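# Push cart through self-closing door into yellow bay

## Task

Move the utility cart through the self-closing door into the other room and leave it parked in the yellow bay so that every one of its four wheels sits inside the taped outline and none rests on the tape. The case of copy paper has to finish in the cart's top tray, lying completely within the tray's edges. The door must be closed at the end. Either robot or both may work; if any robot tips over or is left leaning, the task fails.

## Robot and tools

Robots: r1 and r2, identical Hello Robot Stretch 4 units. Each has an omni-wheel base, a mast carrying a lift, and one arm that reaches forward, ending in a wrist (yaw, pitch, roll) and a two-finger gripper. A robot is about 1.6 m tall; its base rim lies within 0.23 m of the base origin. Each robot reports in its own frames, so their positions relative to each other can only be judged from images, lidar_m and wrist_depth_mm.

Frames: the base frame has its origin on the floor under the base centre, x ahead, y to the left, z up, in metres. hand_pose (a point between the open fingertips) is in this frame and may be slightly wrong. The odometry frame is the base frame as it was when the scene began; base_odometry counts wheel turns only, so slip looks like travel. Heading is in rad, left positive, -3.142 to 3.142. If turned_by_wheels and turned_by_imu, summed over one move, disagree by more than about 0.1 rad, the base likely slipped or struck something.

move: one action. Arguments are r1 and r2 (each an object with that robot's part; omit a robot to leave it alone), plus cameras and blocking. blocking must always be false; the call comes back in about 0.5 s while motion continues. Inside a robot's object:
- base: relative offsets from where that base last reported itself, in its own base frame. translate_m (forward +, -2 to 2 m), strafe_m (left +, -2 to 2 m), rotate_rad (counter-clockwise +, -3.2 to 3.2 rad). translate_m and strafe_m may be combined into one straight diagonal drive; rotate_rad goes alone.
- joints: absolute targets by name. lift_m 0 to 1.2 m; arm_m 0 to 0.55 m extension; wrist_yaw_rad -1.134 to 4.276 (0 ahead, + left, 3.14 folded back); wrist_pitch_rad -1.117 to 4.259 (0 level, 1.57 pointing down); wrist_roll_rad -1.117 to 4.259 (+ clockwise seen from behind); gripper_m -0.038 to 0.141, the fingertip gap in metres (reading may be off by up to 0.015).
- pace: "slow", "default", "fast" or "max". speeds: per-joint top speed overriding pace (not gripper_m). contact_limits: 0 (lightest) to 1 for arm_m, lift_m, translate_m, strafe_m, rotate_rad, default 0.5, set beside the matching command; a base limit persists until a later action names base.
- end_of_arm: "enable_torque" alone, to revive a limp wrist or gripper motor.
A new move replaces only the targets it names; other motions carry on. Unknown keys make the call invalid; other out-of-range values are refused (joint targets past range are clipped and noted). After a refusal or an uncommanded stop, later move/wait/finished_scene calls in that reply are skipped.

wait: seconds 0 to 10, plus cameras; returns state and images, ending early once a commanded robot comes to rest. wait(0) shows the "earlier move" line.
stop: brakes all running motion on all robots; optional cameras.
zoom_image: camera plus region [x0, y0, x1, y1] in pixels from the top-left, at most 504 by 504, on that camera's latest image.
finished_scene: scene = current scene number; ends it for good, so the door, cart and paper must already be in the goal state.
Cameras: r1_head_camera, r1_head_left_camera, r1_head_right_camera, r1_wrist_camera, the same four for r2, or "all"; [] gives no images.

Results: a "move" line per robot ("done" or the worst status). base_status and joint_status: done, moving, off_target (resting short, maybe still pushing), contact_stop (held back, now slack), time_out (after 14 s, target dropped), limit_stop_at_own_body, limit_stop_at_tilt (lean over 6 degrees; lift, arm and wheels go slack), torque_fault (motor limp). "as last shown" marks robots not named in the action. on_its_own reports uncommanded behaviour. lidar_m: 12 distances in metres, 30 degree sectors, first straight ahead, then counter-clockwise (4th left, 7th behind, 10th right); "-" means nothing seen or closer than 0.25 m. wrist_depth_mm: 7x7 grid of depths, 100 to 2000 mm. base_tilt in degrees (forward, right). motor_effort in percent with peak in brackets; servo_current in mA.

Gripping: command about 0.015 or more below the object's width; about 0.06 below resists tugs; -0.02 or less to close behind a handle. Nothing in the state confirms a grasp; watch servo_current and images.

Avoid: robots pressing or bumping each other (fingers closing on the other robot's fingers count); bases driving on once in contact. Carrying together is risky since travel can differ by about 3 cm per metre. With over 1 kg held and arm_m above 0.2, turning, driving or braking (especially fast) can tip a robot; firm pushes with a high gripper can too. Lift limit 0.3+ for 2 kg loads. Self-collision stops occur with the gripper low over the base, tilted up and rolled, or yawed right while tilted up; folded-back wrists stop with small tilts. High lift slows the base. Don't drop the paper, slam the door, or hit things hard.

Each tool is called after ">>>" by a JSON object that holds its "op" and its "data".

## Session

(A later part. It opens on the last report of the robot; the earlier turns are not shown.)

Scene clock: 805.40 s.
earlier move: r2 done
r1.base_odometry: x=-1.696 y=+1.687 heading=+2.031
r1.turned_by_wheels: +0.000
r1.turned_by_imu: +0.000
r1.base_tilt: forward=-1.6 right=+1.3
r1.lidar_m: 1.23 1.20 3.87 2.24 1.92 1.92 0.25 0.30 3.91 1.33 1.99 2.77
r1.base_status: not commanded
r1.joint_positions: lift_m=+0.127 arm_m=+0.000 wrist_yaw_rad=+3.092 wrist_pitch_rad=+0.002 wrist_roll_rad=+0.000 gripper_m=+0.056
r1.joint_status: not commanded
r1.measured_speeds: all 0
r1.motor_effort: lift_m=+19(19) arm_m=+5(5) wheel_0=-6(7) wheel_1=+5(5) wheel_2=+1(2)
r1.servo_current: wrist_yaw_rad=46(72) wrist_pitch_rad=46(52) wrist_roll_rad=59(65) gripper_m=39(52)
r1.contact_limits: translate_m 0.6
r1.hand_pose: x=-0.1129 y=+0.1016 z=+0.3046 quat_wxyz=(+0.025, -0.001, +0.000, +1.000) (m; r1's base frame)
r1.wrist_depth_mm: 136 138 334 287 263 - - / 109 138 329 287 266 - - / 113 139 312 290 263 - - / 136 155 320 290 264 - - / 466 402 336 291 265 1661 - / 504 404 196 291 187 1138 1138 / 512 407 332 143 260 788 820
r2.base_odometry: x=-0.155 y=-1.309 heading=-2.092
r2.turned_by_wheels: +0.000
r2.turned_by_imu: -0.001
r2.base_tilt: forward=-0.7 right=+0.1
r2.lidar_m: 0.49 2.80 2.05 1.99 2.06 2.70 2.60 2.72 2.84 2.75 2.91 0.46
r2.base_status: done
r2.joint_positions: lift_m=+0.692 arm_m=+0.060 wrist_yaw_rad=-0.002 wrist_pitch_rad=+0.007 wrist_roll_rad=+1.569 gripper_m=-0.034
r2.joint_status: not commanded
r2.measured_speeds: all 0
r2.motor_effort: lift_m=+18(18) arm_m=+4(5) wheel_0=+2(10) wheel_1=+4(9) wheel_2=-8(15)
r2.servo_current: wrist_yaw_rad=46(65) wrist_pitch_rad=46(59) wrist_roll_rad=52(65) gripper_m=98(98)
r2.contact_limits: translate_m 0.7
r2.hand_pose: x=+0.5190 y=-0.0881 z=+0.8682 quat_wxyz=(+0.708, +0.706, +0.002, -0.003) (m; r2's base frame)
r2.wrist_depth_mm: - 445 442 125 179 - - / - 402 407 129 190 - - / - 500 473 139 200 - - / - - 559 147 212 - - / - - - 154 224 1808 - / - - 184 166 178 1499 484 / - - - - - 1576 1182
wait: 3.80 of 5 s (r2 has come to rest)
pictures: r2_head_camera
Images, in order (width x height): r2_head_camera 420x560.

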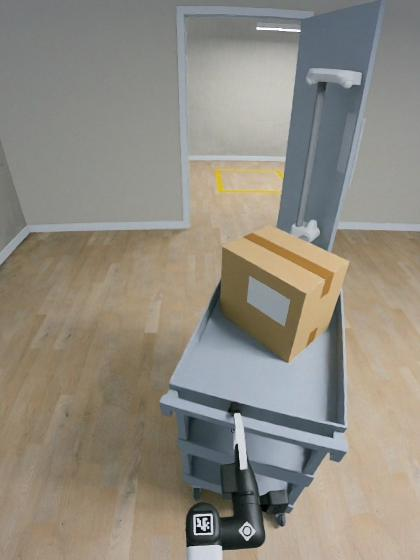

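>>> {"op": "move", "data": {"blocking": false, "r2": {"base":{"translate_m":-0.4,"strafe_m":-0.06},"pace":"slow","contact_limits":{"translate_m":0.7}}, "cameras": []}}

>>> {"op": "wait", "data": {"seconds": 6, "cameras": ["r2_head_camera"]}}

>>> {"op": "zoom_image", "data": {"camera": "r2_head_camera", "region": [140, 150, 370, 430]}}

Scene clock: 826.83 s.
move: r2 moving
r1: as last shown
r1.base_tilt: forward=-1.5 right=+1.3
r1.lidar_m: 1.24 1.22 3.86 2.22 1.90 1.92 0.25 0.31 3.93 1.36 2.00 2.78
r1.motor_effort: lift_m=+19(19) arm_m=+4(5) wheel_0=-6(7) wheel_1=+4(5) wheel_2=+1(1)
r1.servo_current: wrist_yaw_rad=46(59) wrist_pitch_rad=33(46) wrist_roll_rad=46(59) gripper_m=46(46)
r1.contact_limits: translate_m 0.6
r1.wrist_depth_mm: 136 138 332 289 264 - - / 110 138 329 287 267 - - / 114 138 314 289 264 - - / 136 155 322 289 265 - - / 469 402 336 291 265 1618 - / 504 404 196 291 187 1182 1138 / 512 407 330 143 259 788 820
r2.base_odometry: x=-0.151 y=-1.298 heading=-2.093
r2.turned_by_wheels: +0.000
r2.turned_by_imu: +0.000
r2.base_tilt: forward=-0.7 right=+0.0
r2.lidar_m: 0.47 2.79 2.06 1.99 2.06 2.71 2.60 2.73 2.87 2.77 2.89 0.43
r2.base_status: translate_m moving; strafe_m moving
r2.joint_positions: lift_m=+0.692 arm_m=+0.060 wrist_yaw_rad=-0.002 wrist_pitch_rad=+0.007 wrist_roll_rad=+1.569 gripper_m=-0.034
r2.joint_status: not commanded
r2.measured_speeds: translate_m=-0.049 strafe_m=-0.007 rotate_rad=-0.002 lift_m=+0.000 arm_m=+0.000 wrist_yaw_rad=+0.000 wrist_pitch_rad=+0.000 wrist_roll_rad=+0.000
r2.motor_effort: lift_m=+18(18) arm_m=+5(5) wheel_0=-7(9) wheel_1=-8(9) wheel_2=+9(10)
r2.servo_current: wrist_yaw_rad=52(52) wrist_pitch_rad=46(52) wrist_roll_rad=52(52) gripper_m=91(98)
r2.contact_limits: translate_m 0.7
r2.hand_pose: x=+0.5190 y=-0.0881 z=+0.8682 quat_wxyz=(+0.708, +0.706, +0.002, -0.003) (m; r2's base frame)
r2.wrist_depth_mm: - 452 452 127 181 - - / - 402 404 132 191 - - / - 500 469 140 202 - - / - - 554 148 213 - - / - - - 155 224 1808 - / - - 184 167 179 1430 480 / - - - - - 1537 1160
pictures: none
No camera images: "cameras" was empty.

Scene clock: 831.67 s.
earlier move: r2 done
r1.base_odometry: x=-1.696 y=+1.687 heading=+2.031
r1.turned_by_wheels: +0.000
r1.turned_by_imu: +0.000
r1.base_tilt: forward=-1.6 right=+1.3
r1.lidar_m: 1.75 1.53 3.85 2.25 1.92 1.91 0.25 0.31 3.93 1.34 1.97 2.78
r1.base_status: not commanded
r1.joint_positions: lift_m=+0.127 arm_m=+0.000 wrist_yaw_rad=+3.092 wrist_pitch_rad=+0.002 wrist_roll_rad=+0.000 gripper_m=+0.056
r1.joint_status: not commanded
r1.measured_speeds: all 0
r1.motor_effort: lift_m=+19(19) arm_m=+4(5) wheel_0=-6(7) wheel_1=+5(5) wheel_2=+1(2)
r1.servo_current: wrist_yaw_rad=52(78) wrist_pitch_rad=46(52) wrist_roll_rad=59(72) gripper_m=39(52)
r1.contact_limits: translate_m 0.6
r1.hand_pose: x=-0.1129 y=+0.1016 z=+0.3046 quat_wxyz=(+0.025, -0.001, +0.000, +1.000) (m; r1's base frame)
r1.wrist_depth_mm: 136 138 332 287 262 - - / 110 139 325 289 267 - - / 114 139 312 289 263 - - / 136 155 322 290 265 - - / 469 402 336 290 264 1618 - / 500 402 195 291 187 1160 1138 / 512 404 330 143 260 768 809
r2.base_odometry: x=-0.008 y=-0.933 heading=-2.092
r2.turned_by_wheels: +0.000
r2.turned_by_imu: +0.001
r2.base_tilt: forward=-0.6 right=+0.0
r2.lidar_m: 0.41 2.88 2.14 2.01 2.11 2.30 2.22 2.31 2.80 2.69 2.79 0.51
r2.base_status: done
r2.joint_positions: lift_m=+0.692 arm_m=+0.060 wrist_yaw_rad=+0.001 wrist_pitch_rad=+0.007 wrist_roll_rad=+1.569 gripper_m=-0.034
r2.joint_status: not commanded
r2.measured_speeds: all 0
r2.motor_effort: lift_m=+18(18) arm_m=+4(5) wheel_0=-2(10) wheel_1=-5(9) wheel_2=+7(12)
r2.servo_current: wrist_yaw_rad=46(65) wrist_pitch_rad=46(52) wrist_roll_rad=52(59) gripper_m=91(98)
r2.contact_limits: translate_m 0.7
r2.hand_pose: x=+0.5194 y=-0.0870 z=+0.8681 quat_wxyz=(+0.708, +0.706, +0.003, -0.002) (m; r2's base frame)
r2.wrist_depth_mm: - - - 190 255 1618 1229 / - - - 186 249 1661 - / - - 668 182 245 798 - / - 496 469 179 237 - - / - - 496 175 233 809 - / - - 184 169 179 - - / - - 569 - 225 - -
wait: 4.83 of 6 s (r2 has come to rest)
pictures: r2_head_camera
Images, in order (width x height): r2_head_camera 420x560.

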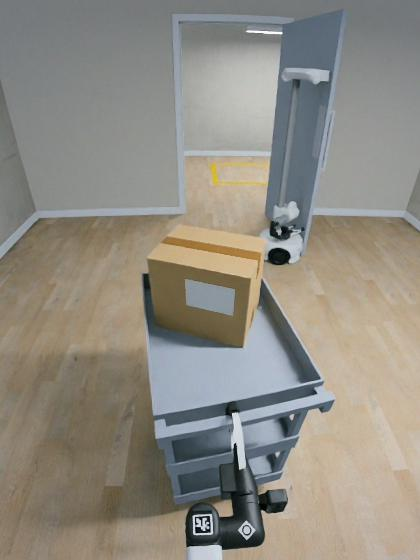

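Scaled by 1.800 from the camera's 420x560 image, which has a finer 1200x1600 frame.

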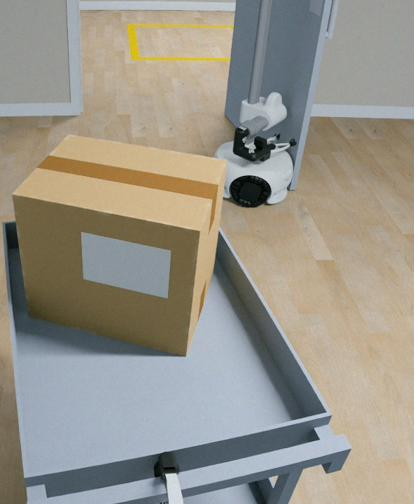

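>>> {"op": "move", "data": {"blocking": false, "r2": {"base":{"translate_m":0.2,"strafe_m":0.02},"pace":"slow","contact_limits":{"translate_m":0.7}}, "cameras": []}}

>>> {"op": "wait", "data": {"seconds": 5, "cameras": ["r2_head_camera"]}}

Scene clock: 841.87 s.
move: r2 moving
r1: as last shown
r1.lidar_m: 1.70 1.52 3.82 2.25 1.92 1.93 0.25 0.33 3.92 1.35 2.03 2.78
r1.motor_effort: lift_m=+19(19) arm_m=+4(5) wheel_0=-6(7) wheel_1=+4(5) wheel_2=+1(2)
r1.servo_current: wrist_yaw_rad=46(72) wrist_pitch_rad=52(52) wrist_roll_rad=52(65) gripper_m=46(46)
r1.contact_limits: translate_m 0.6
r1.wrist_depth_mm: 136 138 332 287 262 - - / 109 138 327 289 268 - - / 114 139 314 290 263 - - / 136 155 320 290 264 - - / 473 399 336 291 265 1661 - / 508 404 195 290 187 1160 1118 / 508 407 332 143 262 788 820
r2.base_odometry: x=-0.013 y=-0.944 heading=-2.092
r2.turned_by_wheels: +0.000
r2.turned_by_imu: +0.001
r2.base_tilt: forward=-0.7 right=+0.1
r2.lidar_m: 0.43 2.89 2.13 2.02 2.16 2.32 2.23 2.29 2.79 2.70 2.82 0.50
r2.base_status: translate_m moving; strafe_m moving
r2.joint_positions: lift_m=+0.692 arm_m=+0.060 wrist_yaw_rad=+0.001 wrist_pitch_rad=+0.007 wrist_roll_rad=+1.569 gripper_m=-0.034
r2.joint_status: not commanded
r2.measured_speeds: translate_m=+0.050 strafe_m=+0.005 rotate_rad=+0.003 lift_m=+0.000 arm_m=+0.000 wrist_yaw_rad=+0.000 wrist_pitch_rad=+0.000 wrist_roll_rad=+0.000
r2.motor_effort: lift_m=+18(18) arm_m=+4(5) wheel_0=+7(11) wheel_1=+8(8) wheel_2=-12(13)
r2.servo_current: wrist_yaw_rad=52(59) wrist_pitch_rad=46(59) wrist_roll_rad=59(59) gripper_m=91(98)
r2.contact_limits: translate_m 0.7
r2.hand_pose: x=+0.5193 y=-0.0871 z=+0.8681 quat_wxyz=(+0.708, +0.706, +0.003, -0.002) (m; r2's base frame)
r2.wrist_depth_mm: - - - 191 256 1618 1205 / - - - 186 248 1661 - / - - - 181 243 788 - / - 508 466 236 238 809 - / - - 492 174 232 831 - / - - 183 169 179 - - / - - 564 - 224 - -
pictures: none
No camera images: "cameras" was empty.

Scene clock: 844.67 s.
earlier move: r2 done
r1.base_odometry: x=-1.696 y=+1.687 heading=+2.031
r1.turned_by_wheels: +0.000
r1.turned_by_imu: +0.000
r1.base_tilt: forward=-1.6 right=+1.3
r1.lidar_m: 1.47 1.31 3.83 2.20 1.92 1.92 0.25 0.33 3.93 1.32 2.00 2.78
r1.base_status: not commanded
r1.joint_positions: lift_m=+0.127 arm_m=+0.000 wrist_yaw_rad=+3.092 wrist_pitch_rad=+0.002 wrist_roll_rad=+0.000 gripper_m=+0.056
r1.joint_status: not commanded
r1.measured_speeds: all 0
r1.motor_effort: lift_m=+19(19) arm_m=+4(5) wheel_0=-7(7) wheel_1=+4(5) wheel_2=+1(2)
r1.servo_current: wrist_yaw_rad=46(78) wrist_pitch_rad=46(52) wrist_roll_rad=52(65) gripper_m=46(46)
r1.contact_limits: translate_m 0.6
r1.hand_pose: x=-0.1129 y=+0.1016 z=+0.3046 quat_wxyz=(+0.025, -0.001, +0.000, +1.000) (m; r1's base frame)
r1.wrist_depth_mm: 136 138 332 287 262 - - / 110 138 325 289 267 - - / 114 138 312 289 264 - - / 136 155 320 289 265 - - / 469 404 338 290 263 1618 - / 508 402 195 291 189 1182 1160 / 512 407 334 143 259 778 820
r2.base_odometry: x=-0.090 y=-1.116 heading=-2.093
r2.turned_by_wheels: -0.001
r2.turned_by_imu: +0.000
r2.base_tilt: forward=-0.7 right=+0.0
r2.lidar_m: 0.44 2.87 2.12 1.99 2.08 2.52 2.41 2.53 2.80 2.68 2.84 0.47
r2.base_status: done
r2.joint_positions: lift_m=+0.692 arm_m=+0.060 wrist_yaw_rad=-0.002 wrist_pitch_rad=+0.007 wrist_roll_rad=+1.569 gripper_m=-0.034
r2.joint_status: not commanded
r2.measured_speeds: all 0
r2.motor_effort: lift_m=+18(18) arm_m=+5(5) wheel_0=+1(11) wheel_1=+4(9) wheel_2=-9(13)
r2.servo_current: wrist_yaw_rad=52(59) wrist_pitch_rad=52(59) wrist_roll_rad=46(59) gripper_m=85(98)
r2.contact_limits: translate_m 0.7
r2.hand_pose: x=+0.5191 y=-0.0879 z=+0.8681 quat_wxyz=(+0.708, +0.706, +0.002, -0.003) (m; r2's base frame)
r2.wrist_depth_mm: - - - 166 226 1661 - / - - - 167 227 798 - / - - 469 167 228 820 - / - 492 473 228 228 831 - / - - 525 168 230 831 - / - - 184 169 179 - - / - - - - 231 1464 480
wait: 2.80 of 5 s (r2 has come to rest)
pictures: r2_head_camera
Images, in order (width x height): r2_head_camera 420x560.

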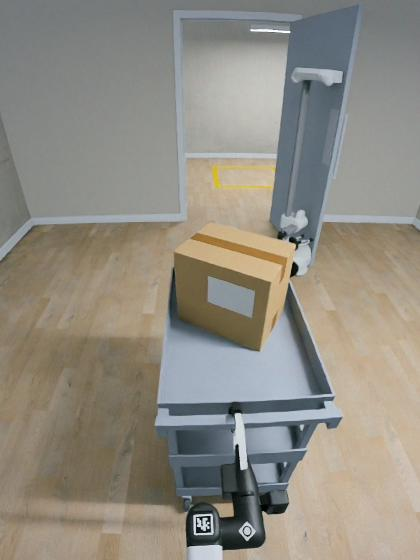

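>>> {"op": "move", "data": {"blocking": false, "r2": {"base":{"translate_m":0.2,"strafe_m":-0.05},"pace":"slow","contact_limits":{"translate_m":0.7}}, "cameras": []}}

>>> {"op": "wait", "data": {"seconds": 5, "cameras": ["r2_head_camera"]}}

Scene clock: 852.87 s.
move: r2 moving
r1: as last shown
r1.base_tilt: forward=-1.5 right=+1.3
r1.lidar_m: 1.44 1.31 3.86 2.23 1.92 1.92 0.25 0.30 3.92 1.33 2.04 2.78
r1.motor_effort: lift_m=+19(19) arm_m=+4(5) wheel_0=-6(7) wheel_1=+5(5) wheel_2=+1(2)
r1.servo_current: wrist_yaw_rad=46(78) wrist_pitch_rad=52(52) wrist_roll_rad=33(59) gripper_m=46(46)
r1.contact_limits: translate_m 0.6
r1.wrist_depth_mm: 136 138 334 286 262 - - / 110 138 325 289 267 - - / 113 138 314 289 263 - - / 136 155 322 291 264 - - / 469 404 336 291 264 1618 - / 508 404 195 291 187 1138 1160 / 504 407 332 143 260 788 820
r2.base_odometry: x=-0.099 y=-1.125 heading=-2.093
r2.turned_by_wheels: +0.000
r2.turned_by_imu: +0.000
r2.base_tilt: forward=-0.7 right=+0.0
r2.lidar_m: 0.43 2.88 2.12 2.01 2.10 2.52 2.44 2.57 2.81 2.72 2.80 0.49
r2.base_status: translate_m moving; strafe_m moving
r2.joint_positions: lift_m=+0.692 arm_m=+0.060 wrist_yaw_rad=-0.002 wrist_pitch_rad=+0.007 wrist_roll_rad=+1.569 gripper_m=-0.034
r2.joint_status: not commanded
r2.measured_speeds: translate_m=+0.049 strafe_m=-0.012 rotate_rad=+0.001 lift_m=+0.000 arm_m=+0.000 wrist_yaw_rad=+0.000 wrist_pitch_rad=+0.000 wrist_roll_rad=+0.000
r2.motor_effort: lift_m=+18(18) arm_m=+4(4) wheel_0=+6(9) wheel_1=+4(5) wheel_2=-13(14)
r2.servo_current: wrist_yaw_rad=59(59) wrist_pitch_rad=46(52) wrist_roll_rad=52(65) gripper_m=91(91)
r2.contact_limits: translate_m 0.7
r2.hand_pose: x=+0.5191 y=-0.0879 z=+0.8681 quat_wxyz=(+0.708, +0.706, +0.002, -0.003) (m; r2's base frame)
r2.wrist_depth_mm: - - - 166 227 1576 - / - - - 167 228 741 - / - - 473 167 228 842 - / - 488 477 228 229 820 - / - - 525 168 229 820 - / - - 185 169 178 - - / - - - - 231 1464 488
pictures: none
No camera images: "cameras" was empty.

Scene clock: 855.67 s.
earlier move: r2 done
r1.base_odometry: x=-1.696 y=+1.687 heading=+2.031
r1.turned_by_wheels: +0.000
r1.turned_by_imu: +0.000
r1.base_tilt: forward=-1.6 right=+1.3
r1.lidar_m: 1.23 1.14 3.82 2.22 1.94 1.93 0.25 0.34 3.94 1.32 2.00 2.79
r1.base_status: not commanded
r1.joint_positions: lift_m=+0.127 arm_m=+0.000 wrist_yaw_rad=+3.092 wrist_pitch_rad=+0.002 wrist_roll_rad=+0.000 gripper_m=+0.056
r1.joint_status: not commanded
r1.measured_speeds: all 0
r1.motor_effort: lift_m=+19(19) arm_m=+4(5) wheel_0=-7(7) wheel_1=+4(5) wheel_2=+1(2)
r1.servo_current: wrist_yaw_rad=46(78) wrist_pitch_rad=39(52) wrist_roll_rad=52(59) gripper_m=39(46)
r1.contact_limits: translate_m 0.6
r1.hand_pose: x=-0.1129 y=+0.1016 z=+0.3046 quat_wxyz=(+0.025, -0.001, +0.000, +1.000) (m; r1's base frame)
r1.wrist_depth_mm: 136 138 334 287 263 - - / 109 138 327 287 267 - - / 114 139 312 289 263 - - / 136 155 322 289 264 - - / 469 402 338 291 265 1618 - / 508 404 195 291 187 1160 1138 / 512 404 332 143 260 788 820
r2.base_odometry: x=-0.233 y=-1.264 heading=-2.092
r2.turned_by_wheels: +0.000
r2.turned_by_imu: +0.001
r2.base_tilt: forward=-0.7 right=+0.1
r2.lidar_m: 0.45 2.92 2.16 2.07 2.14 2.72 2.61 2.73 2.78 2.69 2.79 0.49
r2.base_status: done
r2.joint_positions: lift_m=+0.692 arm_m=+0.060 wrist_yaw_rad=+0.000 wrist_pitch_rad=+0.007 wrist_roll_rad=+1.569 gripper_m=-0.034
r2.joint_status: not commanded
r2.measured_speeds: all 0
r2.motor_effort: lift_m=+18(18) arm_m=+4(5) wheel_0=+6(11) wheel_1=+4(8) wheel_2=-5(14)
r2.servo_current: wrist_yaw_rad=52(59) wrist_pitch_rad=39(59) wrist_roll_rad=52(65) gripper_m=98(98)
r2.contact_limits: translate_m 0.7
r2.hand_pose: x=+0.5193 y=-0.0874 z=+0.8681 quat_wxyz=(+0.708, +0.706, +0.003, -0.002) (m; r2's base frame)
r2.wrist_depth_mm: - 1863 - 175 236 1576 1138 / - - - 174 235 768 - / - - 525 173 233 - - / - 484 466 230 232 842 - / - - 512 170 231 842 - / - - 184 169 179 - - / - - - - 229 1430 -
wait: 2.80 of 5 s (r2 has come to rest)
pictures: r2_head_camera
Images, in order (width x height): r2_head_camera 420x560.

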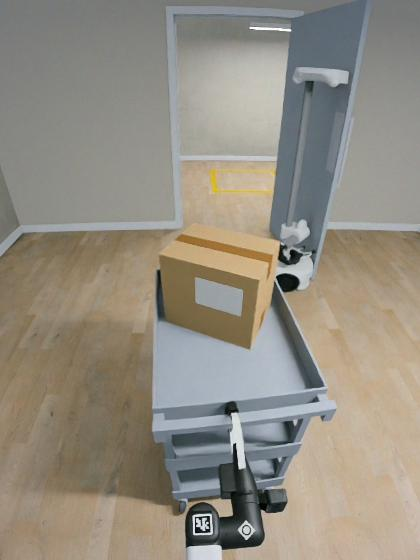

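>>> {"op": "zoom_image", "data": {"camera": "r2_head_camera", "region": [140, 150, 340, 310]}}

Scaled by 2.520 from the camera's 420x560 image, which has a finer 1200x1600 frame.

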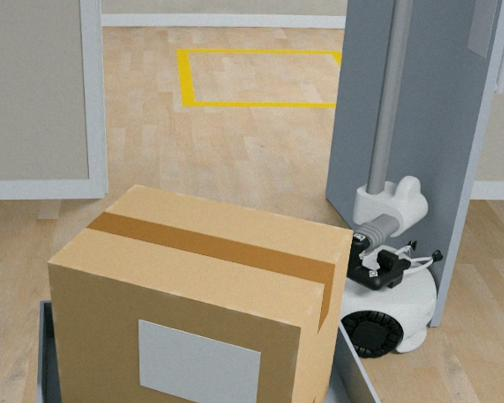

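>>> {"op": "move", "data": {"blocking": false, "r2": {"base":{"translate_m":0.25,"strafe_m":0.035},"pace":"slow","contact_limits":{"translate_m":0.7}}, "cameras": []}}

>>> {"op": "wait", "data": {"seconds": 5, "cameras": ["r2_head_camera"]}}

Scene clock: 871.87 s.
move: r2 moving
r1: as last shown
r1.lidar_m: 1.21 1.09 3.85 2.22 1.92 1.94 0.25 0.30 3.90 1.35 2.01 2.79
r1.motor_effort: lift_m=+19(19) arm_m=+5(5) wheel_0=-6(7) wheel_1=+4(5) wheel_2=+1(1)
r1.servo_current: wrist_yaw_rad=33(65) wrist_pitch_rad=46(52) wrist_roll_rad=46(65) gripper_m=39(46)
r1.contact_limits: translate_m 0.6
r1.wrist_depth_mm: 136 138 332 286 260 - - / 110 138 325 289 266 - - / 114 139 310 289 264 - - / 136 155 322 290 264 - - / 466 402 338 291 265 1576 - / 504 407 195 291 187 1182 1160 / 512 407 332 143 263 788 831
r2.base_odometry: x=-0.238 y=-1.276 heading=-2.092
r2.turned_by_wheels: +0.000
r2.turned_by_imu: +0.001
r2.base_tilt: forward=-0.7 right=+0.1
r2.lidar_m: 0.42 2.92 2.13 2.07 2.16 2.72 2.62 2.75 2.77 2.68 2.80 0.49
r2.base_status: translate_m moving; strafe_m moving
r2.joint_positions: lift_m=+0.692 arm_m=+0.060 wrist_yaw_rad=+0.000 wrist_pitch_rad=+0.007 wrist_roll_rad=+1.569 gripper_m=-0.034
r2.joint_status: not commanded
r2.measured_speeds: translate_m=+0.048 strafe_m=+0.007 rotate_rad=+0.000 lift_m=+0.000 arm_m=+0.000 wrist_yaw_rad=+0.000 wrist_pitch_rad=+0.000 wrist_roll_rad=+0.000
r2.motor_effort: lift_m=+18(18) arm_m=+4(5) wheel_0=+2(9) wheel_1=+9(10) wheel_2=-10(11)
r2.servo_current: wrist_yaw_rad=39(59) wrist_pitch_rad=46(52) wrist_roll_rad=52(52) gripper_m=91(98)
r2.contact_limits: translate_m 0.7
r2.hand_pose: x=+0.5193 y=-0.0874 z=+0.8681 quat_wxyz=(+0.708, +0.706, +0.003, -0.002) (m; r2's base frame)
r2.wrist_depth_mm: - - - 176 238 1661 1138 / - - - 175 237 1537 - / - - 535 173 235 - - / - 480 466 231 232 831 - / - - 508 171 230 831 - / - - 185 168 180 - - / - - - - 228 1464 -
pictures: none
No camera images: "cameras" was empty.

Scene clock: 875.17 s.
earlier move: r2 done
r1.base_odometry: x=-1.696 y=+1.687 heading=+2.031
r1.turned_by_wheels: +0.000
r1.turned_by_imu: +0.000
r1.base_tilt: forward=-1.5 right=+1.3
r1.lidar_m: 0.93 0.93 3.84 2.22 1.93 1.94 0.25 0.32 3.91 1.34 2.00 2.79
r1.base_status: not commanded
r1.joint_positions: lift_m=+0.127 arm_m=+0.000 wrist_yaw_rad=+3.092 wrist_pitch_rad=+0.002 wrist_roll_rad=+0.000 gripper_m=+0.056
r1.joint_status: not commanded
r1.measured_speeds: all 0
r1.motor_effort: lift_m=+19(19) arm_m=+5(5) wheel_0=-6(7) wheel_1=+5(5) wheel_2=+1(2)
r1.servo_current: wrist_yaw_rad=33(65) wrist_pitch_rad=46(52) wrist_roll_rad=52(65) gripper_m=39(46)
r1.contact_limits: translate_m 0.6
r1.hand_pose: x=-0.1129 y=+0.1016 z=+0.3046 quat_wxyz=(+0.025, -0.001, +0.000, +1.000) (m; r1's base frame)
r1.wrist_depth_mm: 136 138 330 287 262 - - / 109 138 327 286 266 - - / 114 139 312 290 263 - - / 136 155 322 290 265 - - / 473 402 338 291 265 1661 - / 504 407 195 291 187 1182 1160 / 512 402 332 143 260 778 809
r2.base_odometry: x=-0.327 y=-1.498 heading=-2.093
r2.turned_by_wheels: -0.001
r2.turned_by_imu: -0.001
r2.base_tilt: forward=-0.6 right=+0.1
r2.lidar_m: 0.43 2.85 2.12 2.03 2.09 2.97 2.86 2.99 2.80 2.70 2.83 0.49
r2.base_status: done
r2.joint_positions: lift_m=+0.692 arm_m=+0.060 wrist_yaw_rad=-0.001 wrist_pitch_rad=+0.007 wrist_roll_rad=+1.569 gripper_m=-0.034
r2.joint_status: not commanded
r2.measured_speeds: all 0
r2.motor_effort: lift_m=+18(18) arm_m=+4(5) wheel_0=+1(10) wheel_1=+3(10) wheel_2=-8(13)
r2.servo_current: wrist_yaw_rad=46(59) wrist_pitch_rad=52(52) wrist_roll_rad=46(59) gripper_m=91(98)
r2.contact_limits: translate_m 0.7
r2.hand_pose: x=+0.5191 y=-0.0877 z=+0.8681 quat_wxyz=(+0.708, +0.706, +0.002, -0.003) (m; r2's base frame)
r2.wrist_depth_mm: - 1618 - 175 236 1430 1138 / - - - 174 236 1537 - / - - 517 172 234 - - / - 480 469 230 233 842 - / - - 512 170 231 831 - / - - 184 169 179 - - / - - - - 229 1430 -
wait: 3.30 of 5 s (r2 has come to rest)
pictures: r2_head_camera
Images, in order (width x height): r2_head_camera 420x560.

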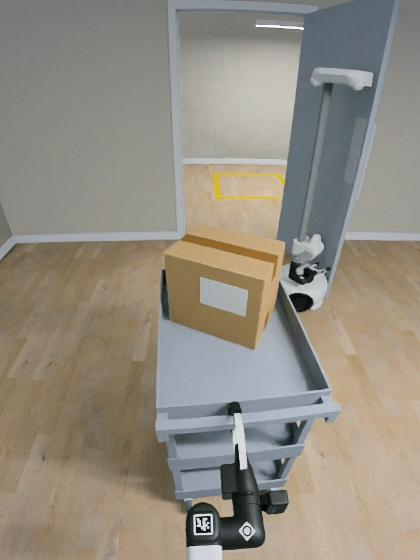

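>>> {"op": "move", "data": {"blocking": false, "r2": {"base":{"translate_m":0.2,"strafe_m":0.09},"pace":"slow","contact_limits":{"translate_m":0.7}}, "cameras": []}}

>>> {"op": "wait", "data": {"seconds": 5, "cameras": ["r2_head_camera"]}}

>>> {"op": "zoom_image", "data": {"camera": "r2_head_camera", "region": [140, 150, 340, 430]}}

Scene clock: 882.93 s.
move: r2 moving
r1: as last shown
r1.base_tilt: forward=-1.6 right=+1.3
r1.lidar_m: 0.92 0.95 3.83 2.24 1.93 1.92 0.25 0.33 3.90 1.33 1.98 2.78
r1.motor_effort: lift_m=+19(19) arm_m=+4(5) wheel_0=-6(7) wheel_1=+5(5) wheel_2=+1(1)
r1.servo_current: wrist_yaw_rad=39(72) wrist_pitch_rad=46(46) wrist_roll_rad=52(65) gripper_m=39(46)
r1.contact_limits: translate_m 0.6
r1.wrist_depth_mm: 136 138 334 287 262 - - / 109 138 325 287 266 - - / 114 139 314 290 262 - - / 136 155 324 290 265 - - / 473 402 336 290 265 1618 - / 504 404 196 291 187 1160 1160 / 512 407 330 143 262 768 809
r2.base_odometry: x=-0.329 y=-1.511 heading=-2.093
r2.turned_by_wheels: +0.000
r2.turned_by_imu: +0.000
r2.base_tilt: forward=-0.7 right=+0.0
r2.lidar_m: 0.45 2.85 2.10 2.01 2.10 2.94 2.88 3.00 2.83 2.71 2.84 0.48
r2.base_status: translate_m moving; strafe_m moving
r2.joint_positions: lift_m=+0.692 arm_m=+0.060 wrist_yaw_rad=-0.001 wrist_pitch_rad=+0.007 wrist_roll_rad=+1.569 gripper_m=-0.034
r2.joint_status: not commanded
r2.measured_speeds: translate_m=+0.048 strafe_m=+0.022 rotate_rad=-0.002 lift_m=+0.000 arm_m=+0.000 wrist_yaw_rad=+0.000 wrist_pitch_rad=+0.000 wrist_roll_rad=+0.000
r2.motor_effort: lift_m=+18(18) arm_m=+4(4) wheel_0=+2(5) wheel_1=+8(8) wheel_2=-13(13)
r2.servo_current: wrist_yaw_rad=39(59) wrist_pitch_rad=46(52) wrist_roll_rad=46(52) gripper_m=98(98)
r2.contact_limits: translate_m 0.7
r2.hand_pose: x=+0.5191 y=-0.0878 z=+0.8681 quat_wxyz=(+0.708, +0.706, +0.002, -0.003) (m; r2's base frame)
r2.wrist_depth_mm: - 1576 - 174 236 1430 1138 / - - - 173 235 1499 - / - - 517 173 233 - - / - 480 466 231 232 831 - / - - 512 169 229 831 - / - - 183 169 179 - - / - - - - 229 1366 -
pictures: none
No camera images: "cameras" was empty.

Scene clock: 885.83 s.
earlier move: r2 done
r1.base_odometry: x=-1.696 y=+1.687 heading=+2.031
r1.turned_by_wheels: +0.000
r1.turned_by_imu: +0.000
r1.base_tilt: forward=-1.6 right=+1.3
r1.lidar_m: 0.78 1.00 3.83 2.26 1.92 1.92 0.25 0.34 3.94 1.34 2.02 2.79
r1.base_status: not commanded
r1.joint_positions: lift_m=+0.127 arm_m=+0.000 wrist_yaw_rad=+3.092 wrist_pitch_rad=+0.002 wrist_roll_rad=+0.000 gripper_m=+0.056
r1.joint_status: not commanded
r1.measured_speeds: all 0
r1.motor_effort: lift_m=+19(19) arm_m=+4(5) wheel_0=-6(7) wheel_1=+4(5) wheel_2=+1(2)
r1.servo_current: wrist_yaw_rad=39(78) wrist_pitch_rad=52(52) wrist_roll_rad=52(65) gripper_m=39(46)
r1.contact_limits: translate_m 0.6
r1.hand_pose: x=-0.1129 y=+0.1016 z=+0.3046 quat_wxyz=(+0.025, -0.001, +0.000, +1.000) (m; r1's base frame)
r1.wrist_depth_mm: 136 138 332 287 263 - - / 110 139 325 289 268 - - / 114 139 312 287 264 - - / 136 155 322 290 265 - - / 469 399 336 291 265 1618 - / 508 404 195 291 187 1160 1160 / 512 402 334 143 259 768 820
r2.base_odometry: x=-0.349 y=-1.716 heading=-2.093
r2.turned_by_wheels: +0.000
r2.turned_by_imu: +0.000
r2.base_tilt: forward=-0.7 right=+0.1
r2.lidar_m: 0.44 2.72 2.03 1.93 2.05 2.83 3.08 3.19 2.90 2.80 2.92 0.46
r2.base_status: done
r2.joint_positions: lift_m=+0.692 arm_m=+0.060 wrist_yaw_rad=-0.001 wrist_pitch_rad=+0.007 wrist_roll_rad=+1.569 gripper_m=-0.034
r2.joint_status: not commanded
r2.measured_speeds: all 0
r2.motor_effort: lift_m=+18(18) arm_m=+4(5) wheel_0=+2(7) wheel_1=+4(8) wheel_2=-7(13)
r2.servo_current: wrist_yaw_rad=39(59) wrist_pitch_rad=46(59) wrist_roll_rad=46(59) gripper_m=91(98)
r2.contact_limits: translate_m 0.7
r2.hand_pose: x=+0.5191 y=-0.0878 z=+0.8681 quat_wxyz=(+0.708, +0.706, +0.002, -0.003) (m; r2's base frame)
r2.wrist_depth_mm: - - - 158 216 1336 - / - - 574 160 219 768 - / - 473 449 163 222 820 - / - - 484 164 225 831 - / - - 549 167 229 - - / - - 185 169 179 - - / - - - - 234 1464 477
wait: 2.90 of 5 s (r2 has come to rest)
pictures: r2_head_camera
Images, in order (width x height): r2_head_camera 420x560.

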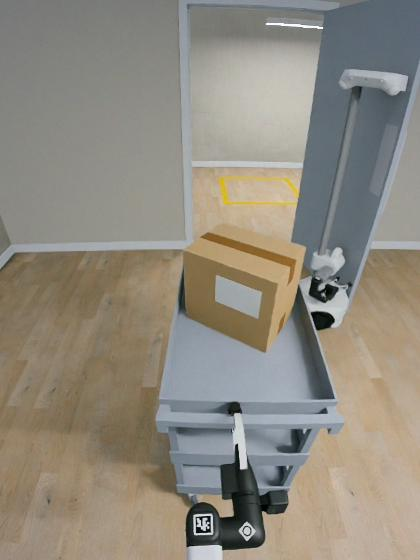

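Scaled by 1.800 from the camera's 420x560 image, which has a finer 1200x1600 frame.

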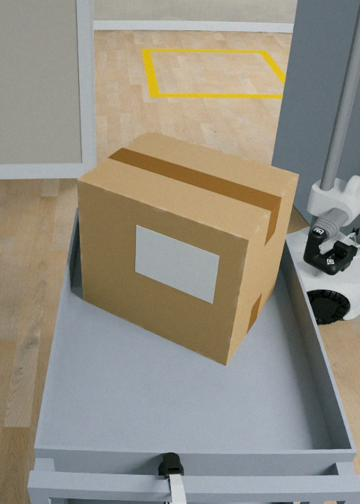

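>>> {"op": "move", "data": {"blocking": false, "r2": {"base":{"translate_m":0.2,"strafe_m":-0.01},"pace":"slow","contact_limits":{"translate_m":0.7}}, "cameras": []}}

>>> {"op": "wait", "data": {"seconds": 5, "cameras": ["r2_head_camera","r1_head_camera"]}}

>>> {"op": "zoom_image", "data": {"camera": "r2_head_camera", "region": [140, 150, 370, 430]}}

Scene clock: 923.17 s.
move: r2 moving
r1: as last shown
r1.base_tilt: forward=-1.5 right=+1.3
r1.lidar_m: 0.79 0.98 3.83 2.22 1.92 1.92 0.25 0.32 3.93 1.33 2.00 2.77
r1.motor_effort: lift_m=+19(19) arm_m=+4(5) wheel_0=-6(7) wheel_1=+4(5) wheel_2=+1(1)
r1.servo_current: wrist_yaw_rad=59(59) wrist_pitch_rad=39(46) wrist_roll_rad=59(59) gripper_m=33(46)
r1.contact_limits: translate_m 0.6
r1.wrist_depth_mm: 136 138 332 286 264 - - / 110 138 327 287 266 - - / 114 139 314 289 264 - - / 136 155 322 290 264 - - / 473 402 338 291 265 1576 - / 496 407 196 291 187 1160 1138 / 512 407 330 143 262 778 820
r2.base_odometry: x=-0.356 y=-1.726 heading=-2.093
r2.turned_by_wheels: +0.000
r2.turned_by_imu: +0.001
r2.base_tilt: forward=-0.7 right=+0.0
r2.lidar_m: 0.43 2.74 2.01 1.94 2.05 2.82 3.10 3.22 2.90 2.79 2.94 0.48
r2.base_status: translate_m moving; strafe_m moving
r2.joint_positions: lift_m=+0.692 arm_m=+0.060 wrist_yaw_rad=-0.001 wrist_pitch_rad=+0.007 wrist_roll_rad=+1.569 gripper_m=-0.034
r2.joint_status: not commanded
r2.measured_speeds: translate_m=+0.048 strafe_m=-0.002 rotate_rad=+0.003 lift_m=+0.000 arm_m=+0.000 wrist_yaw_rad=+0.000 wrist_pitch_rad=+0.000 wrist_roll_rad=+0.000
r2.motor_effort: lift_m=+18(18) arm_m=+4(5) wheel_0=+4(7) wheel_1=+4(7) wheel_2=-13(13)
r2.servo_current: wrist_yaw_rad=46(59) wrist_pitch_rad=52(52) wrist_roll_rad=39(52) gripper_m=91(98)
r2.contact_limits: translate_m 0.7
r2.hand_pose: x=+0.5191 y=-0.0878 z=+0.8681 quat_wxyz=(+0.708, +0.706, +0.002, -0.003) (m; r2's base frame)
r2.wrist_depth_mm: - - - 156 215 1336 - / - - 564 159 218 741 - / - 469 445 161 221 831 - / - - 484 164 225 820 - / - - 549 166 228 - - / - - 183 168 179 - - / - - - - 235 1464 469
pictures: none
No camera images: "cameras" was empty.

Scene clock: 925.93 s.
earlier move: r2 done
r1.base_odometry: x=-1.696 y=+1.687 heading=+2.031
r1.turned_by_wheels: +0.000
r1.turned_by_imu: +0.000
r1.base_tilt: forward=-1.5 right=+1.3
r1.lidar_m: 0.64 1.03 3.86 2.24 1.92 1.92 0.25 0.31 3.94 1.34 1.99 0.86
r1.base_status: not commanded
r1.joint_positions: lift_m=+0.127 arm_m=+0.000 wrist_yaw_rad=+3.092 wrist_pitch_rad=+0.002 wrist_roll_rad=+0.000 gripper_m=+0.056
r1.joint_status: not commanded
r1.measured_speeds: all 0
r1.motor_effort: lift_m=+19(19) arm_m=+5(5) wheel_0=-7(7) wheel_1=+5(5) wheel_2=+1(2)
r1.servo_current: wrist_yaw_rad=52(65) wrist_pitch_rad=39(52) wrist_roll_rad=39(65) gripper_m=46(46)
r1.contact_limits: translate_m 0.6
r1.hand_pose: x=-0.1129 y=+0.1016 z=+0.3046 quat_wxyz=(+0.025, -0.001, +0.000, +1.000) (m; r1's base frame)
r1.wrist_depth_mm: 136 138 332 287 263 - - / 109 138 327 289 267 - - / 114 138 312 290 264 - - / 136 155 322 290 264 - - / 469 402 338 291 265 1618 - / 508 407 195 291 188 1160 1138 / 508 404 330 143 262 778 820
r2.base_odometry: x=-0.457 y=-1.884 heading=-2.092
r2.turned_by_wheels: +0.000
r2.turned_by_imu: +0.002
r2.base_tilt: forward=-0.7 right=+0.1
r2.lidar_m: 0.46 2.65 2.02 1.95 2.06 2.84 3.29 3.40 2.92 2.80 2.93 0.48
r2.base_status: done
r2.joint_positions: lift_m=+0.692 arm_m=+0.060 wrist_yaw_rad=+0.000 wrist_pitch_rad=+0.007 wrist_roll_rad=+1.569 gripper_m=-0.034
r2.joint_status: not commanded
r2.measured_speeds: all 0
r2.motor_effort: lift_m=+18(18) arm_m=+4(5) wheel_0=+5(13) wheel_1=+6(8) wheel_2=-5(13)
r2.servo_current: wrist_yaw_rad=59(65) wrist_pitch_rad=46(59) wrist_roll_rad=46(65) gripper_m=91(98)
r2.contact_limits: translate_m 0.7
r2.hand_pose: x=+0.5192 y=-0.0875 z=+0.8681 quat_wxyz=(+0.708, +0.706, +0.002, -0.003) (m; r2's base frame)
r2.wrist_depth_mm: - - - 158 216 1281 - / - - 580 160 218 759 - / - 477 452 162 223 831 - / - - 484 164 225 831 - / - - 549 167 227 - - / - - 184 168 178 - - / - - - - - 1430 480
wait: 2.77 of 5 s (r2 has come to rest)
pictures: r1_head_camera, r2_head_camera
Images, in order (width x height): r1_head_camera 420x560, r2_head_camera 420x560.

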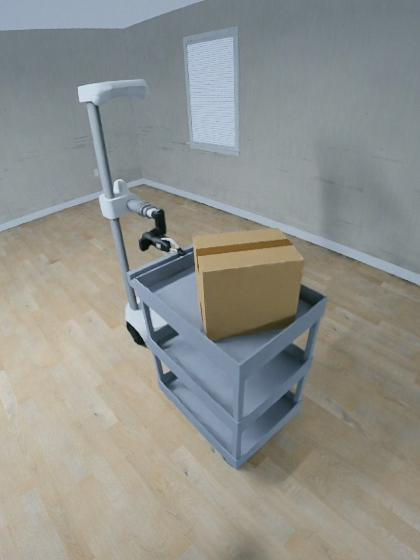

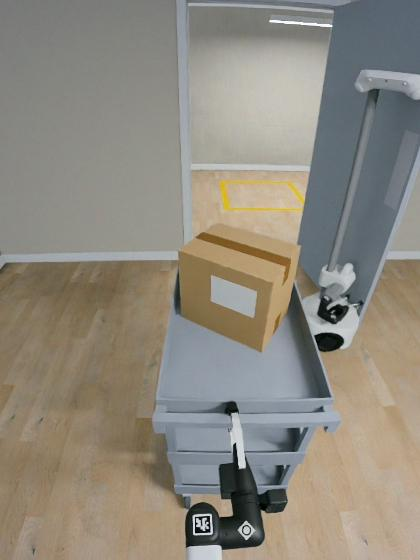

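Scaled by 1.800 from the camera's 420x560 image, which has a finer 1200x1600 frame.

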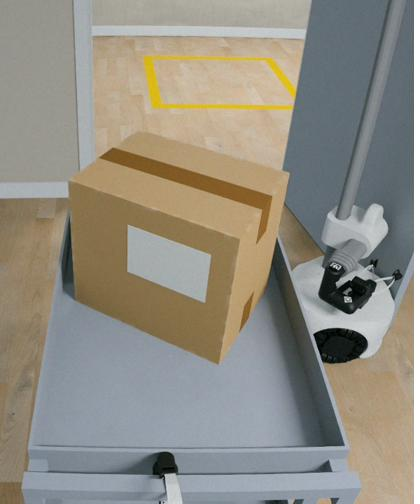

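>>> {"op": "move", "data": {"blocking": false, "r2": {"base":{"translate_m":0.25,"strafe_m":-0.01},"pace":"slow","contact_limits":{"translate_m":0.7}}, "cameras": []}}

>>> {"op": "wait", "data": {"seconds": 5, "cameras": ["r2_head_camera"]}}

>>> {"op": "zoom_image", "data": {"camera": "r2_head_camera", "region": [140, 150, 370, 430]}}

Scene clock: 936.43 s.
move: r2 moving
r1: as last shown
r1.base_tilt: forward=-1.6 right=+1.3
r1.lidar_m: 0.65 1.05 3.84 2.25 1.93 1.92 0.25 0.31 3.91 1.35 2.00 0.84
r1.motor_effort: lift_m=+19(19) arm_m=+4(5) wheel_0=-7(7) wheel_1=+4(5) wheel_2=+1(1)
r1.servo_current: wrist_yaw_rad=33(59) wrist_pitch_rad=39(46) wrist_roll_rad=39(59) gripper_m=39(52)
r1.contact_limits: translate_m 0.6
r1.wrist_depth_mm: 136 138 332 289 262 - - / 109 138 324 289 267 - - / 113 139 314 289 263 - - / 136 155 322 289 264 - - / 469 402 338 290 264 1618 - / 504 404 195 293 188 1182 1160 / 512 404 332 143 262 778 820
r2.base_odometry: x=-0.464 y=-1.895 heading=-2.092
r2.turned_by_wheels: +0.001
r2.turned_by_imu: +0.001
r2.base_tilt: forward=-0.7 right=+0.0
r2.lidar_m: 0.44 2.66 2.02 1.94 2.05 2.85 3.32 3.43 2.90 2.79 2.92 0.48
r2.base_status: translate_m moving; strafe_m moving
r2.joint_positions: lift_m=+0.692 arm_m=+0.060 wrist_yaw_rad=+0.000 wrist_pitch_rad=+0.007 wrist_roll_rad=+1.569 gripper_m=-0.034
r2.joint_status: not commanded
r2.measured_speeds: translate_m=+0.049 strafe_m=-0.002 rotate_rad=+0.001 lift_m=+0.000 arm_m=+0.000 wrist_yaw_rad=+0.000 wrist_pitch_rad=+0.000 wrist_roll_rad=+0.000
r2.motor_effort: lift_m=+18(18) arm_m=+4(5) wheel_0=+12(12) wheel_1=+8(8) wheel_2=-9(10)
r2.servo_current: wrist_yaw_rad=39(52) wrist_pitch_rad=52(52) wrist_roll_rad=52(59) gripper_m=98(98)
r2.contact_limits: translate_m 0.7
r2.hand_pose: x=+0.5192 y=-0.0875 z=+0.8681 quat_wxyz=(+0.708, +0.706, +0.002, -0.003) (m; r2's base frame)
r2.wrist_depth_mm: - - - 158 216 1229 - / - - 580 160 219 768 - / - 452 452 162 222 820 - / - - 484 164 225 831 - / - - 544 167 227 - - / - - 184 168 179 - - / - - - - - 1464 477
pictures: none
No camera images: "cameras" was empty.

Scene clock: 939.70 s.
earlier move: r2 done
r1.base_odometry: x=-1.696 y=+1.687 heading=+2.031
r1.turned_by_wheels: +0.000
r1.turned_by_imu: +0.000
r1.base_tilt: forward=-1.6 right=+1.3
r1.lidar_m: 0.59 1.38 3.81 2.24 1.92 1.90 0.25 0.32 3.91 1.35 2.01 0.54
r1.base_status: not commanded
r1.joint_positions: lift_m=+0.127 arm_m=+0.000 wrist_yaw_rad=+3.092 wrist_pitch_rad=+0.002 wrist_roll_rad=+0.000 gripper_m=+0.056
r1.joint_status: not commanded
r1.measured_speeds: all 0
r1.motor_effort: lift_m=+19(19) arm_m=+4(5) wheel_0=-6(7) wheel_1=+4(5) wheel_2=+1(2)
r1.servo_current: wrist_yaw_rad=52(72) wrist_pitch_rad=46(52) wrist_roll_rad=59(72) gripper_m=39(52)
r1.contact_limits: translate_m 0.6
r1.hand_pose: x=-0.1129 y=+0.1016 z=+0.3046 quat_wxyz=(+0.025, -0.001, +0.000, +1.000) (m; r1's base frame)
r1.wrist_depth_mm: 136 138 332 287 262 - - / 110 139 325 289 268 - - / 114 139 312 289 264 - - / 136 154 320 290 265 - - / 469 399 338 290 264 1661 - / 504 404 195 293 188 1160 1138 / 508 404 332 143 262 768 820
r2.base_odometry: x=-0.590 y=-2.096 heading=-2.092
r2.turned_by_wheels: +0.000
r2.turned_by_imu: +0.001
r2.base_tilt: forward=-0.7 right=+0.1
r2.lidar_m: 0.45 2.41 2.03 1.95 2.05 2.81 3.59 3.70 2.86 2.79 2.89 0.48
r2.base_status: done
r2.joint_positions: lift_m=+0.692 arm_m=+0.060 wrist_yaw_rad=+0.000 wrist_pitch_rad=+0.007 wrist_roll_rad=+1.569 gripper_m=-0.034
r2.joint_status: not commanded
r2.measured_speeds: all 0
r2.motor_effort: lift_m=+18(18) arm_m=+4(5) wheel_0=+6(12) wheel_1=+5(8) wheel_2=-5(12)
r2.servo_current: wrist_yaw_rad=26(59) wrist_pitch_rad=52(52) wrist_roll_rad=46(59) gripper_m=91(98)
r2.contact_limits: translate_m 0.7
r2.hand_pose: x=+0.5192 y=-0.0875 z=+0.8681 quat_wxyz=(+0.708, +0.706, +0.002, -0.003) (m; r2's base frame)
r2.wrist_depth_mm: - - - 162 221 1576 - / - - 634 163 224 741 - / - 508 455 165 225 820 - / - - 480 166 227 842 - / - - 530 168 229 - - / - - 185 168 179 - - / - - - - 232 1464 492
wait: 3.27 of 5 s (r2 has come to rest)
pictures: r2_head_camera
Images, in order (width x height): r2_head_camera 420x560.

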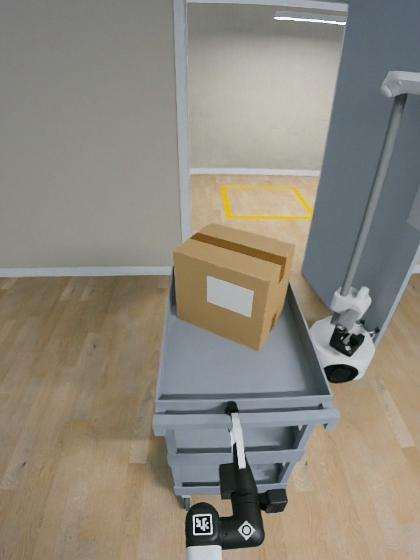

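Scaled by 1.800 from the camera's 420x560 image, which has a finer 1200x1600 frame.

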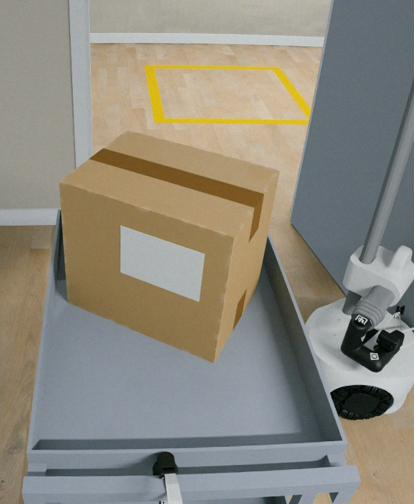

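>>> {"op": "move", "data": {"blocking": false, "r2": {"base":{"translate_m":0.2,"strafe_m":0.05},"pace":"slow","contact_limits":{"translate_m":0.7}}, "cameras": []}}

>>> {"op": "wait", "data": {"seconds": 5, "cameras": ["r2_head_camera"]}}

>>> {"op": "zoom_image", "data": {"camera": "r2_head_camera", "region": [140, 150, 370, 430]}}

Scene clock: 947.07 s.
move: r2 moving
r1: as last shown
r1.lidar_m: 0.57 1.40 3.82 2.25 1.93 1.91 0.25 0.31 3.93 1.34 1.99 0.54
r1.motor_effort: lift_m=+19(19) arm_m=+5(5) wheel_0=-6(7) wheel_1=+4(5) wheel_2=+1(1)
r1.servo_current: wrist_yaw_rad=52(52) wrist_pitch_rad=39(52) wrist_roll_rad=59(59) gripper_m=39(46)
r1.contact_limits: translate_m 0.6
r1.wrist_depth_mm: 136 138 332 287 262 - - / 110 138 327 289 267 - - / 114 139 310 289 263 - - / 136 155 322 290 264 - - / 469 399 336 290 264 1618 - / 508 402 196 291 187 1182 1182 / 508 404 334 143 262 788 809
r2.base_odometry: x=-0.594 y=-2.108 heading=-2.091
r2.turned_by_wheels: +0.000
r2.turned_by_imu: +0.001
r2.base_tilt: forward=-0.7 right=+0.1
r2.lidar_m: 0.46 2.39 2.02 1.95 2.03 2.82 3.60 3.70 2.86 2.78 2.93 0.49
r2.base_status: translate_m moving; strafe_m moving
r2.joint_positions: lift_m=+0.692 arm_m=+0.060 wrist_yaw_rad=+0.000 wrist_pitch_rad=+0.007 wrist_roll_rad=+1.569 gripper_m=-0.034
r2.joint_status: not commanded
r2.measured_speeds: translate_m=+0.049 strafe_m=+0.012 rotate_rad=+0.001 lift_m=+0.000 arm_m=+0.000 wrist_yaw_rad=+0.000 wrist_pitch_rad=+0.000 wrist_roll_rad=+0.000
r2.motor_effort: lift_m=+18(18) arm_m=+5(5) wheel_0=+8(10) wheel_1=+6(9) wheel_2=-10(12)
r2.servo_current: wrist_yaw_rad=46(52) wrist_pitch_rad=46(52) wrist_roll_rad=39(59) gripper_m=91(98)
r2.contact_limits: translate_m 0.7
r2.hand_pose: x=+0.5192 y=-0.0875 z=+0.8681 quat_wxyz=(+0.708, +0.706, +0.002, -0.003) (m; r2's base frame)
r2.wrist_depth_mm: - - - 162 222 1618 - / - - - 164 224 759 - / - 512 449 165 225 831 - / - - 477 166 228 831 - / - 539 530 167 229 - - / - - 185 168 180 - - / - - - - 232 1464 496
pictures: none
No camera images: "cameras" was empty.

Scene clock: 949.87 s.
earlier move: r2 done
r1.base_odometry: x=-1.696 y=+1.687 heading=+2.031
r1.turned_by_wheels: +0.000
r1.turned_by_imu: +0.000
r1.base_tilt: forward=-1.5 right=+1.3
r1.lidar_m: 0.63 4.79 3.86 2.25 1.92 1.92 0.25 0.31 3.92 1.34 0.65 0.50
r1.base_status: not commanded
r1.joint_positions: lift_m=+0.127 arm_m=+0.000 wrist_yaw_rad=+3.092 wrist_pitch_rad=+0.002 wrist_roll_rad=+0.000 gripper_m=+0.056
r1.joint_status: not commanded
r1.measured_speeds: all 0
r1.motor_effort: lift_m=+19(19) arm_m=+4(5) wheel_0=-6(7) wheel_1=+4(5) wheel_2=+1(2)
r1.servo_current: wrist_yaw_rad=39(65) wrist_pitch_rad=39(52) wrist_roll_rad=46(65) gripper_m=46(46)
r1.contact_limits: translate_m 0.6
r1.hand_pose: x=-0.1129 y=+0.1016 z=+0.3046 quat_wxyz=(+0.025, -0.001, +0.000, +1.000) (m; r1's base frame)
r1.wrist_depth_mm: 136 138 334 287 263 - - / 109 138 327 287 266 - - / 114 139 312 290 263 - - / 136 155 322 289 265 - - / 469 402 336 290 266 1618 - / 500 407 195 291 187 1160 1138 / 508 404 330 143 260 768 809
r2.base_odometry: x=-0.646 y=-2.294 heading=-2.092
r2.turned_by_wheels: +0.000
r2.turned_by_imu: +0.000
r2.base_tilt: forward=-0.6 right=+0.1
r2.lidar_m: 0.47 2.21 1.97 1.90 2.00 2.73 3.80 3.89 2.95 2.83 1.26 0.46
r2.base_status: done
r2.joint_positions: lift_m=+0.692 arm_m=+0.060 wrist_yaw_rad=-0.001 wrist_pitch_rad=+0.007 wrist_roll_rad=+1.569 gripper_m=-0.034
r2.joint_status: not commanded
r2.measured_speeds: all 0
r2.motor_effort: lift_m=+18(18) arm_m=+4(5) wheel_0=+3(10) wheel_1=+4(9) wheel_2=-8(13)
r2.servo_current: wrist_yaw_rad=59(59) wrist_pitch_rad=52(59) wrist_roll_rad=52(59) gripper_m=98(98)
r2.contact_limits: translate_m 0.7
r2.hand_pose: x=+0.5191 y=-0.0878 z=+0.8681 quat_wxyz=(+0.708, +0.706, +0.002, -0.003) (m; r2's base frame)
r2.wrist_depth_mm: - - - 158 216 1661 - / 1708 - 569 160 220 768 - / 1708 469 445 162 223 820 - / 1756 - 484 164 224 842 - / - 539 544 167 228 - - / - - 183 168 178 - - / - 135 - - 234 1464 477
wait: 2.80 of 5 s (r2 has come to rest)
pictures: r2_head_camera
Images, in order (width x height): r2_head_camera 420x560.

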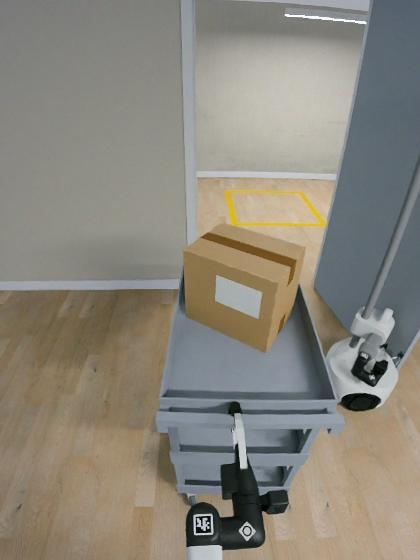

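Scaled by 1.800 from the camera's 420x560 image, which has a finer 1200x1600 frame.

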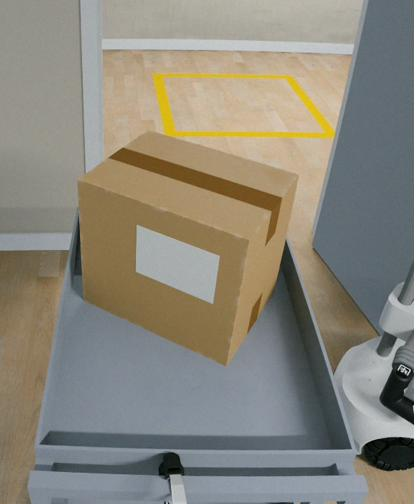

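>>> {"op": "move", "data": {"blocking": false, "r2": {"base":{"translate_m":0.2,"strafe_m":0.05},"pace":"slow","contact_limits":{"translate_m":0.7}}, "cameras": []}}

>>> {"op": "wait", "data": {"seconds": 5, "cameras": ["r2_head_camera"]}}

>>> {"op": "zoom_image", "data": {"camera": "r2_head_camera", "region": [140, 150, 370, 430]}}

Scene clock: 958.37 s.
move: r2 moving
r1: as last shown
r1.base_tilt: forward=-1.6 right=+1.3
r1.lidar_m: 0.60 4.81 3.85 2.24 1.93 1.93 0.25 0.30 3.92 1.35 0.53 0.51
r1.motor_effort: lift_m=+19(19) arm_m=+4(5) wheel_0=-6(7) wheel_1=+4(5) wheel_2=+1(1)
r1.servo_current: wrist_yaw_rad=59(59) wrist_pitch_rad=46(46) wrist_roll_rad=46(59) gripper_m=46(46)
r1.contact_limits: translate_m 0.6
r1.wrist_depth_mm: 135 138 332 287 262 - - / 109 138 329 289 267 - - / 114 138 312 289 264 - - / 136 155 320 290 265 - - / 469 402 338 290 265 1618 - / 504 404 196 293 187 1182 1118 / 508 410 332 143 259 778 820
r2.base_odometry: x=-0.650 y=-2.306 heading=-2.092
r2.turned_by_wheels: +0.000
r2.turned_by_imu: +0.000
r2.base_tilt: forward=-0.7 right=+0.0
r2.lidar_m: 0.46 2.21 1.98 1.88 1.98 2.74 3.78 3.89 2.96 2.85 1.29 0.46
r2.base_status: translate_m moving; strafe_m moving
r2.joint_positions: lift_m=+0.692 arm_m=+0.060 wrist_yaw_rad=-0.001 wrist_pitch_rad=+0.007 wrist_roll_rad=+1.569 gripper_m=-0.034
r2.joint_status: not commanded
r2.measured_speeds: translate_m=+0.048 strafe_m=+0.013 rotate_rad=-0.002 lift_m=+0.000 arm_m=+0.000 wrist_yaw_rad=+0.000 wrist_pitch_rad=+0.000 wrist_roll_rad=+0.000
r2.motor_effort: lift_m=+18(18) arm_m=+5(5) wheel_0=+4(7) wheel_1=+7(9) wheel_2=-12(14)
r2.servo_current: wrist_yaw_rad=52(52) wrist_pitch_rad=46(59) wrist_roll_rad=52(59) gripper_m=91(98)
r2.contact_limits: translate_m 0.7
r2.hand_pose: x=+0.5191 y=-0.0878 z=+0.8681 quat_wxyz=(+0.708, +0.706, +0.002, -0.003) (m; r2's base frame)
r2.wrist_depth_mm: 1756 - - 158 216 1499 - / 1756 - 569 159 219 778 - / 1808 473 449 162 221 820 - / 1808 - 484 164 225 831 - / - - 554 167 228 - - / - - 183 168 179 - - / - 135 - - 234 1464 473
pictures: none
No camera images: "cameras" was empty.

Scene clock: 961.17 s.
earlier move: r2 done
r1.base_odometry: x=-1.696 y=+1.687 heading=+2.031
r1.turned_by_wheels: +0.000
r1.turned_by_imu: +0.000
r1.base_tilt: forward=-1.5 right=+1.3
r1.lidar_m: 0.70 4.81 3.86 2.24 1.94 1.93 0.25 0.33 3.93 1.34 0.52 0.54
r1.base_status: not commanded
r1.joint_positions: lift_m=+0.127 arm_m=+0.000 wrist_yaw_rad=+3.092 wrist_pitch_rad=+0.002 wrist_roll_rad=+0.000 gripper_m=+0.056
r1.joint_status: not commanded
r1.measured_speeds: all 0
r1.motor_effort: lift_m=+19(19) arm_m=+4(5) wheel_0=-7(7) wheel_1=+4(5) wheel_2=+1(1)
r1.servo_current: wrist_yaw_rad=33(72) wrist_pitch_rad=39(52) wrist_roll_rad=52(65) gripper_m=33(46)
r1.contact_limits: translate_m 0.6
r1.hand_pose: x=-0.1129 y=+0.1016 z=+0.3046 quat_wxyz=(+0.025, -0.001, +0.000, +1.000) (m; r1's base frame)
r1.wrist_depth_mm: 136 138 336 286 263 - - / 110 138 325 287 267 - - / 114 139 314 289 263 - - / 136 155 320 289 265 - - / 469 402 336 290 264 1618 - / 508 404 195 291 187 1205 1138 / 508 402 332 143 260 778 809
r2.base_odometry: x=-0.702 y=-2.492 heading=-2.092
r2.turned_by_wheels: +0.000
r2.turned_by_imu: +0.000
r2.base_tilt: forward=-0.7 right=+0.1
r2.lidar_m: 0.44 2.01 1.92 1.82 1.95 2.68 4.02 4.07 3.01 2.89 1.10 0.46
r2.base_status: done
r2.joint_positions: lift_m=+0.692 arm_m=+0.060 wrist_yaw_rad=-0.001 wrist_pitch_rad=+0.007 wrist_roll_rad=+1.569 gripper_m=-0.034
r2.joint_status: not commanded
r2.measured_speeds: all 0
r2.motor_effort: lift_m=+18(18) arm_m=+4(5) wheel_0=+1(7) wheel_1=+4(9) wheel_2=-7(14)
r2.servo_current: wrist_yaw_rad=59(59) wrist_pitch_rad=52(59) wrist_roll_rad=46(65) gripper_m=91(98)
r2.contact_limits: translate_m 0.7
r2.hand_pose: x=+0.5191 y=-0.0878 z=+0.8681 quat_wxyz=(+0.708, +0.706, +0.002, -0.003) (m; r2's base frame)
r2.wrist_depth_mm: 1661 - - 150 206 723 - / 1708 - 500 154 212 - - / 1708 452 445 156 216 809 - / 1708 1576 496 160 222 820 - / - - 569 165 228 - - / - - 181 168 177 504 - / - 135 - - 238 1464 473
wait: 2.80 of 5 s (r2 has come to rest)
pictures: r2_head_camera
Images, in order (width x height): r2_head_camera 420x560.

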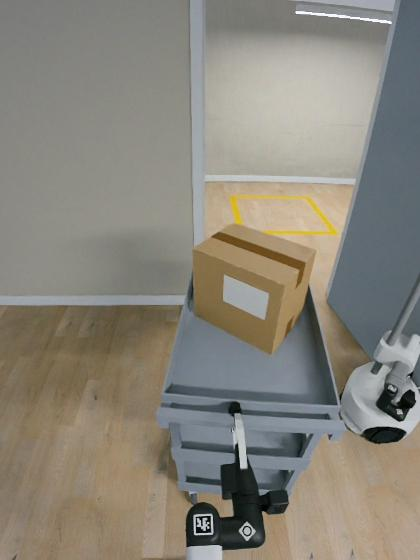

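Scaled by 1.800 from the camera's 420x560 image, which has a finer 1200x1600 frame.

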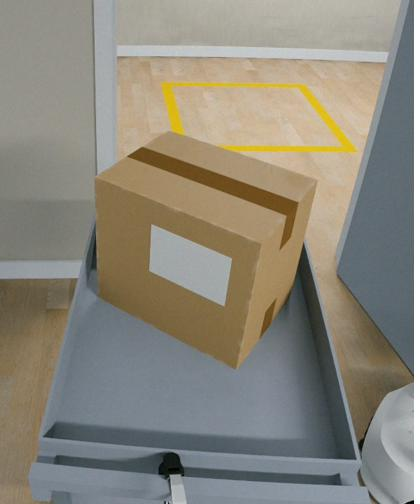

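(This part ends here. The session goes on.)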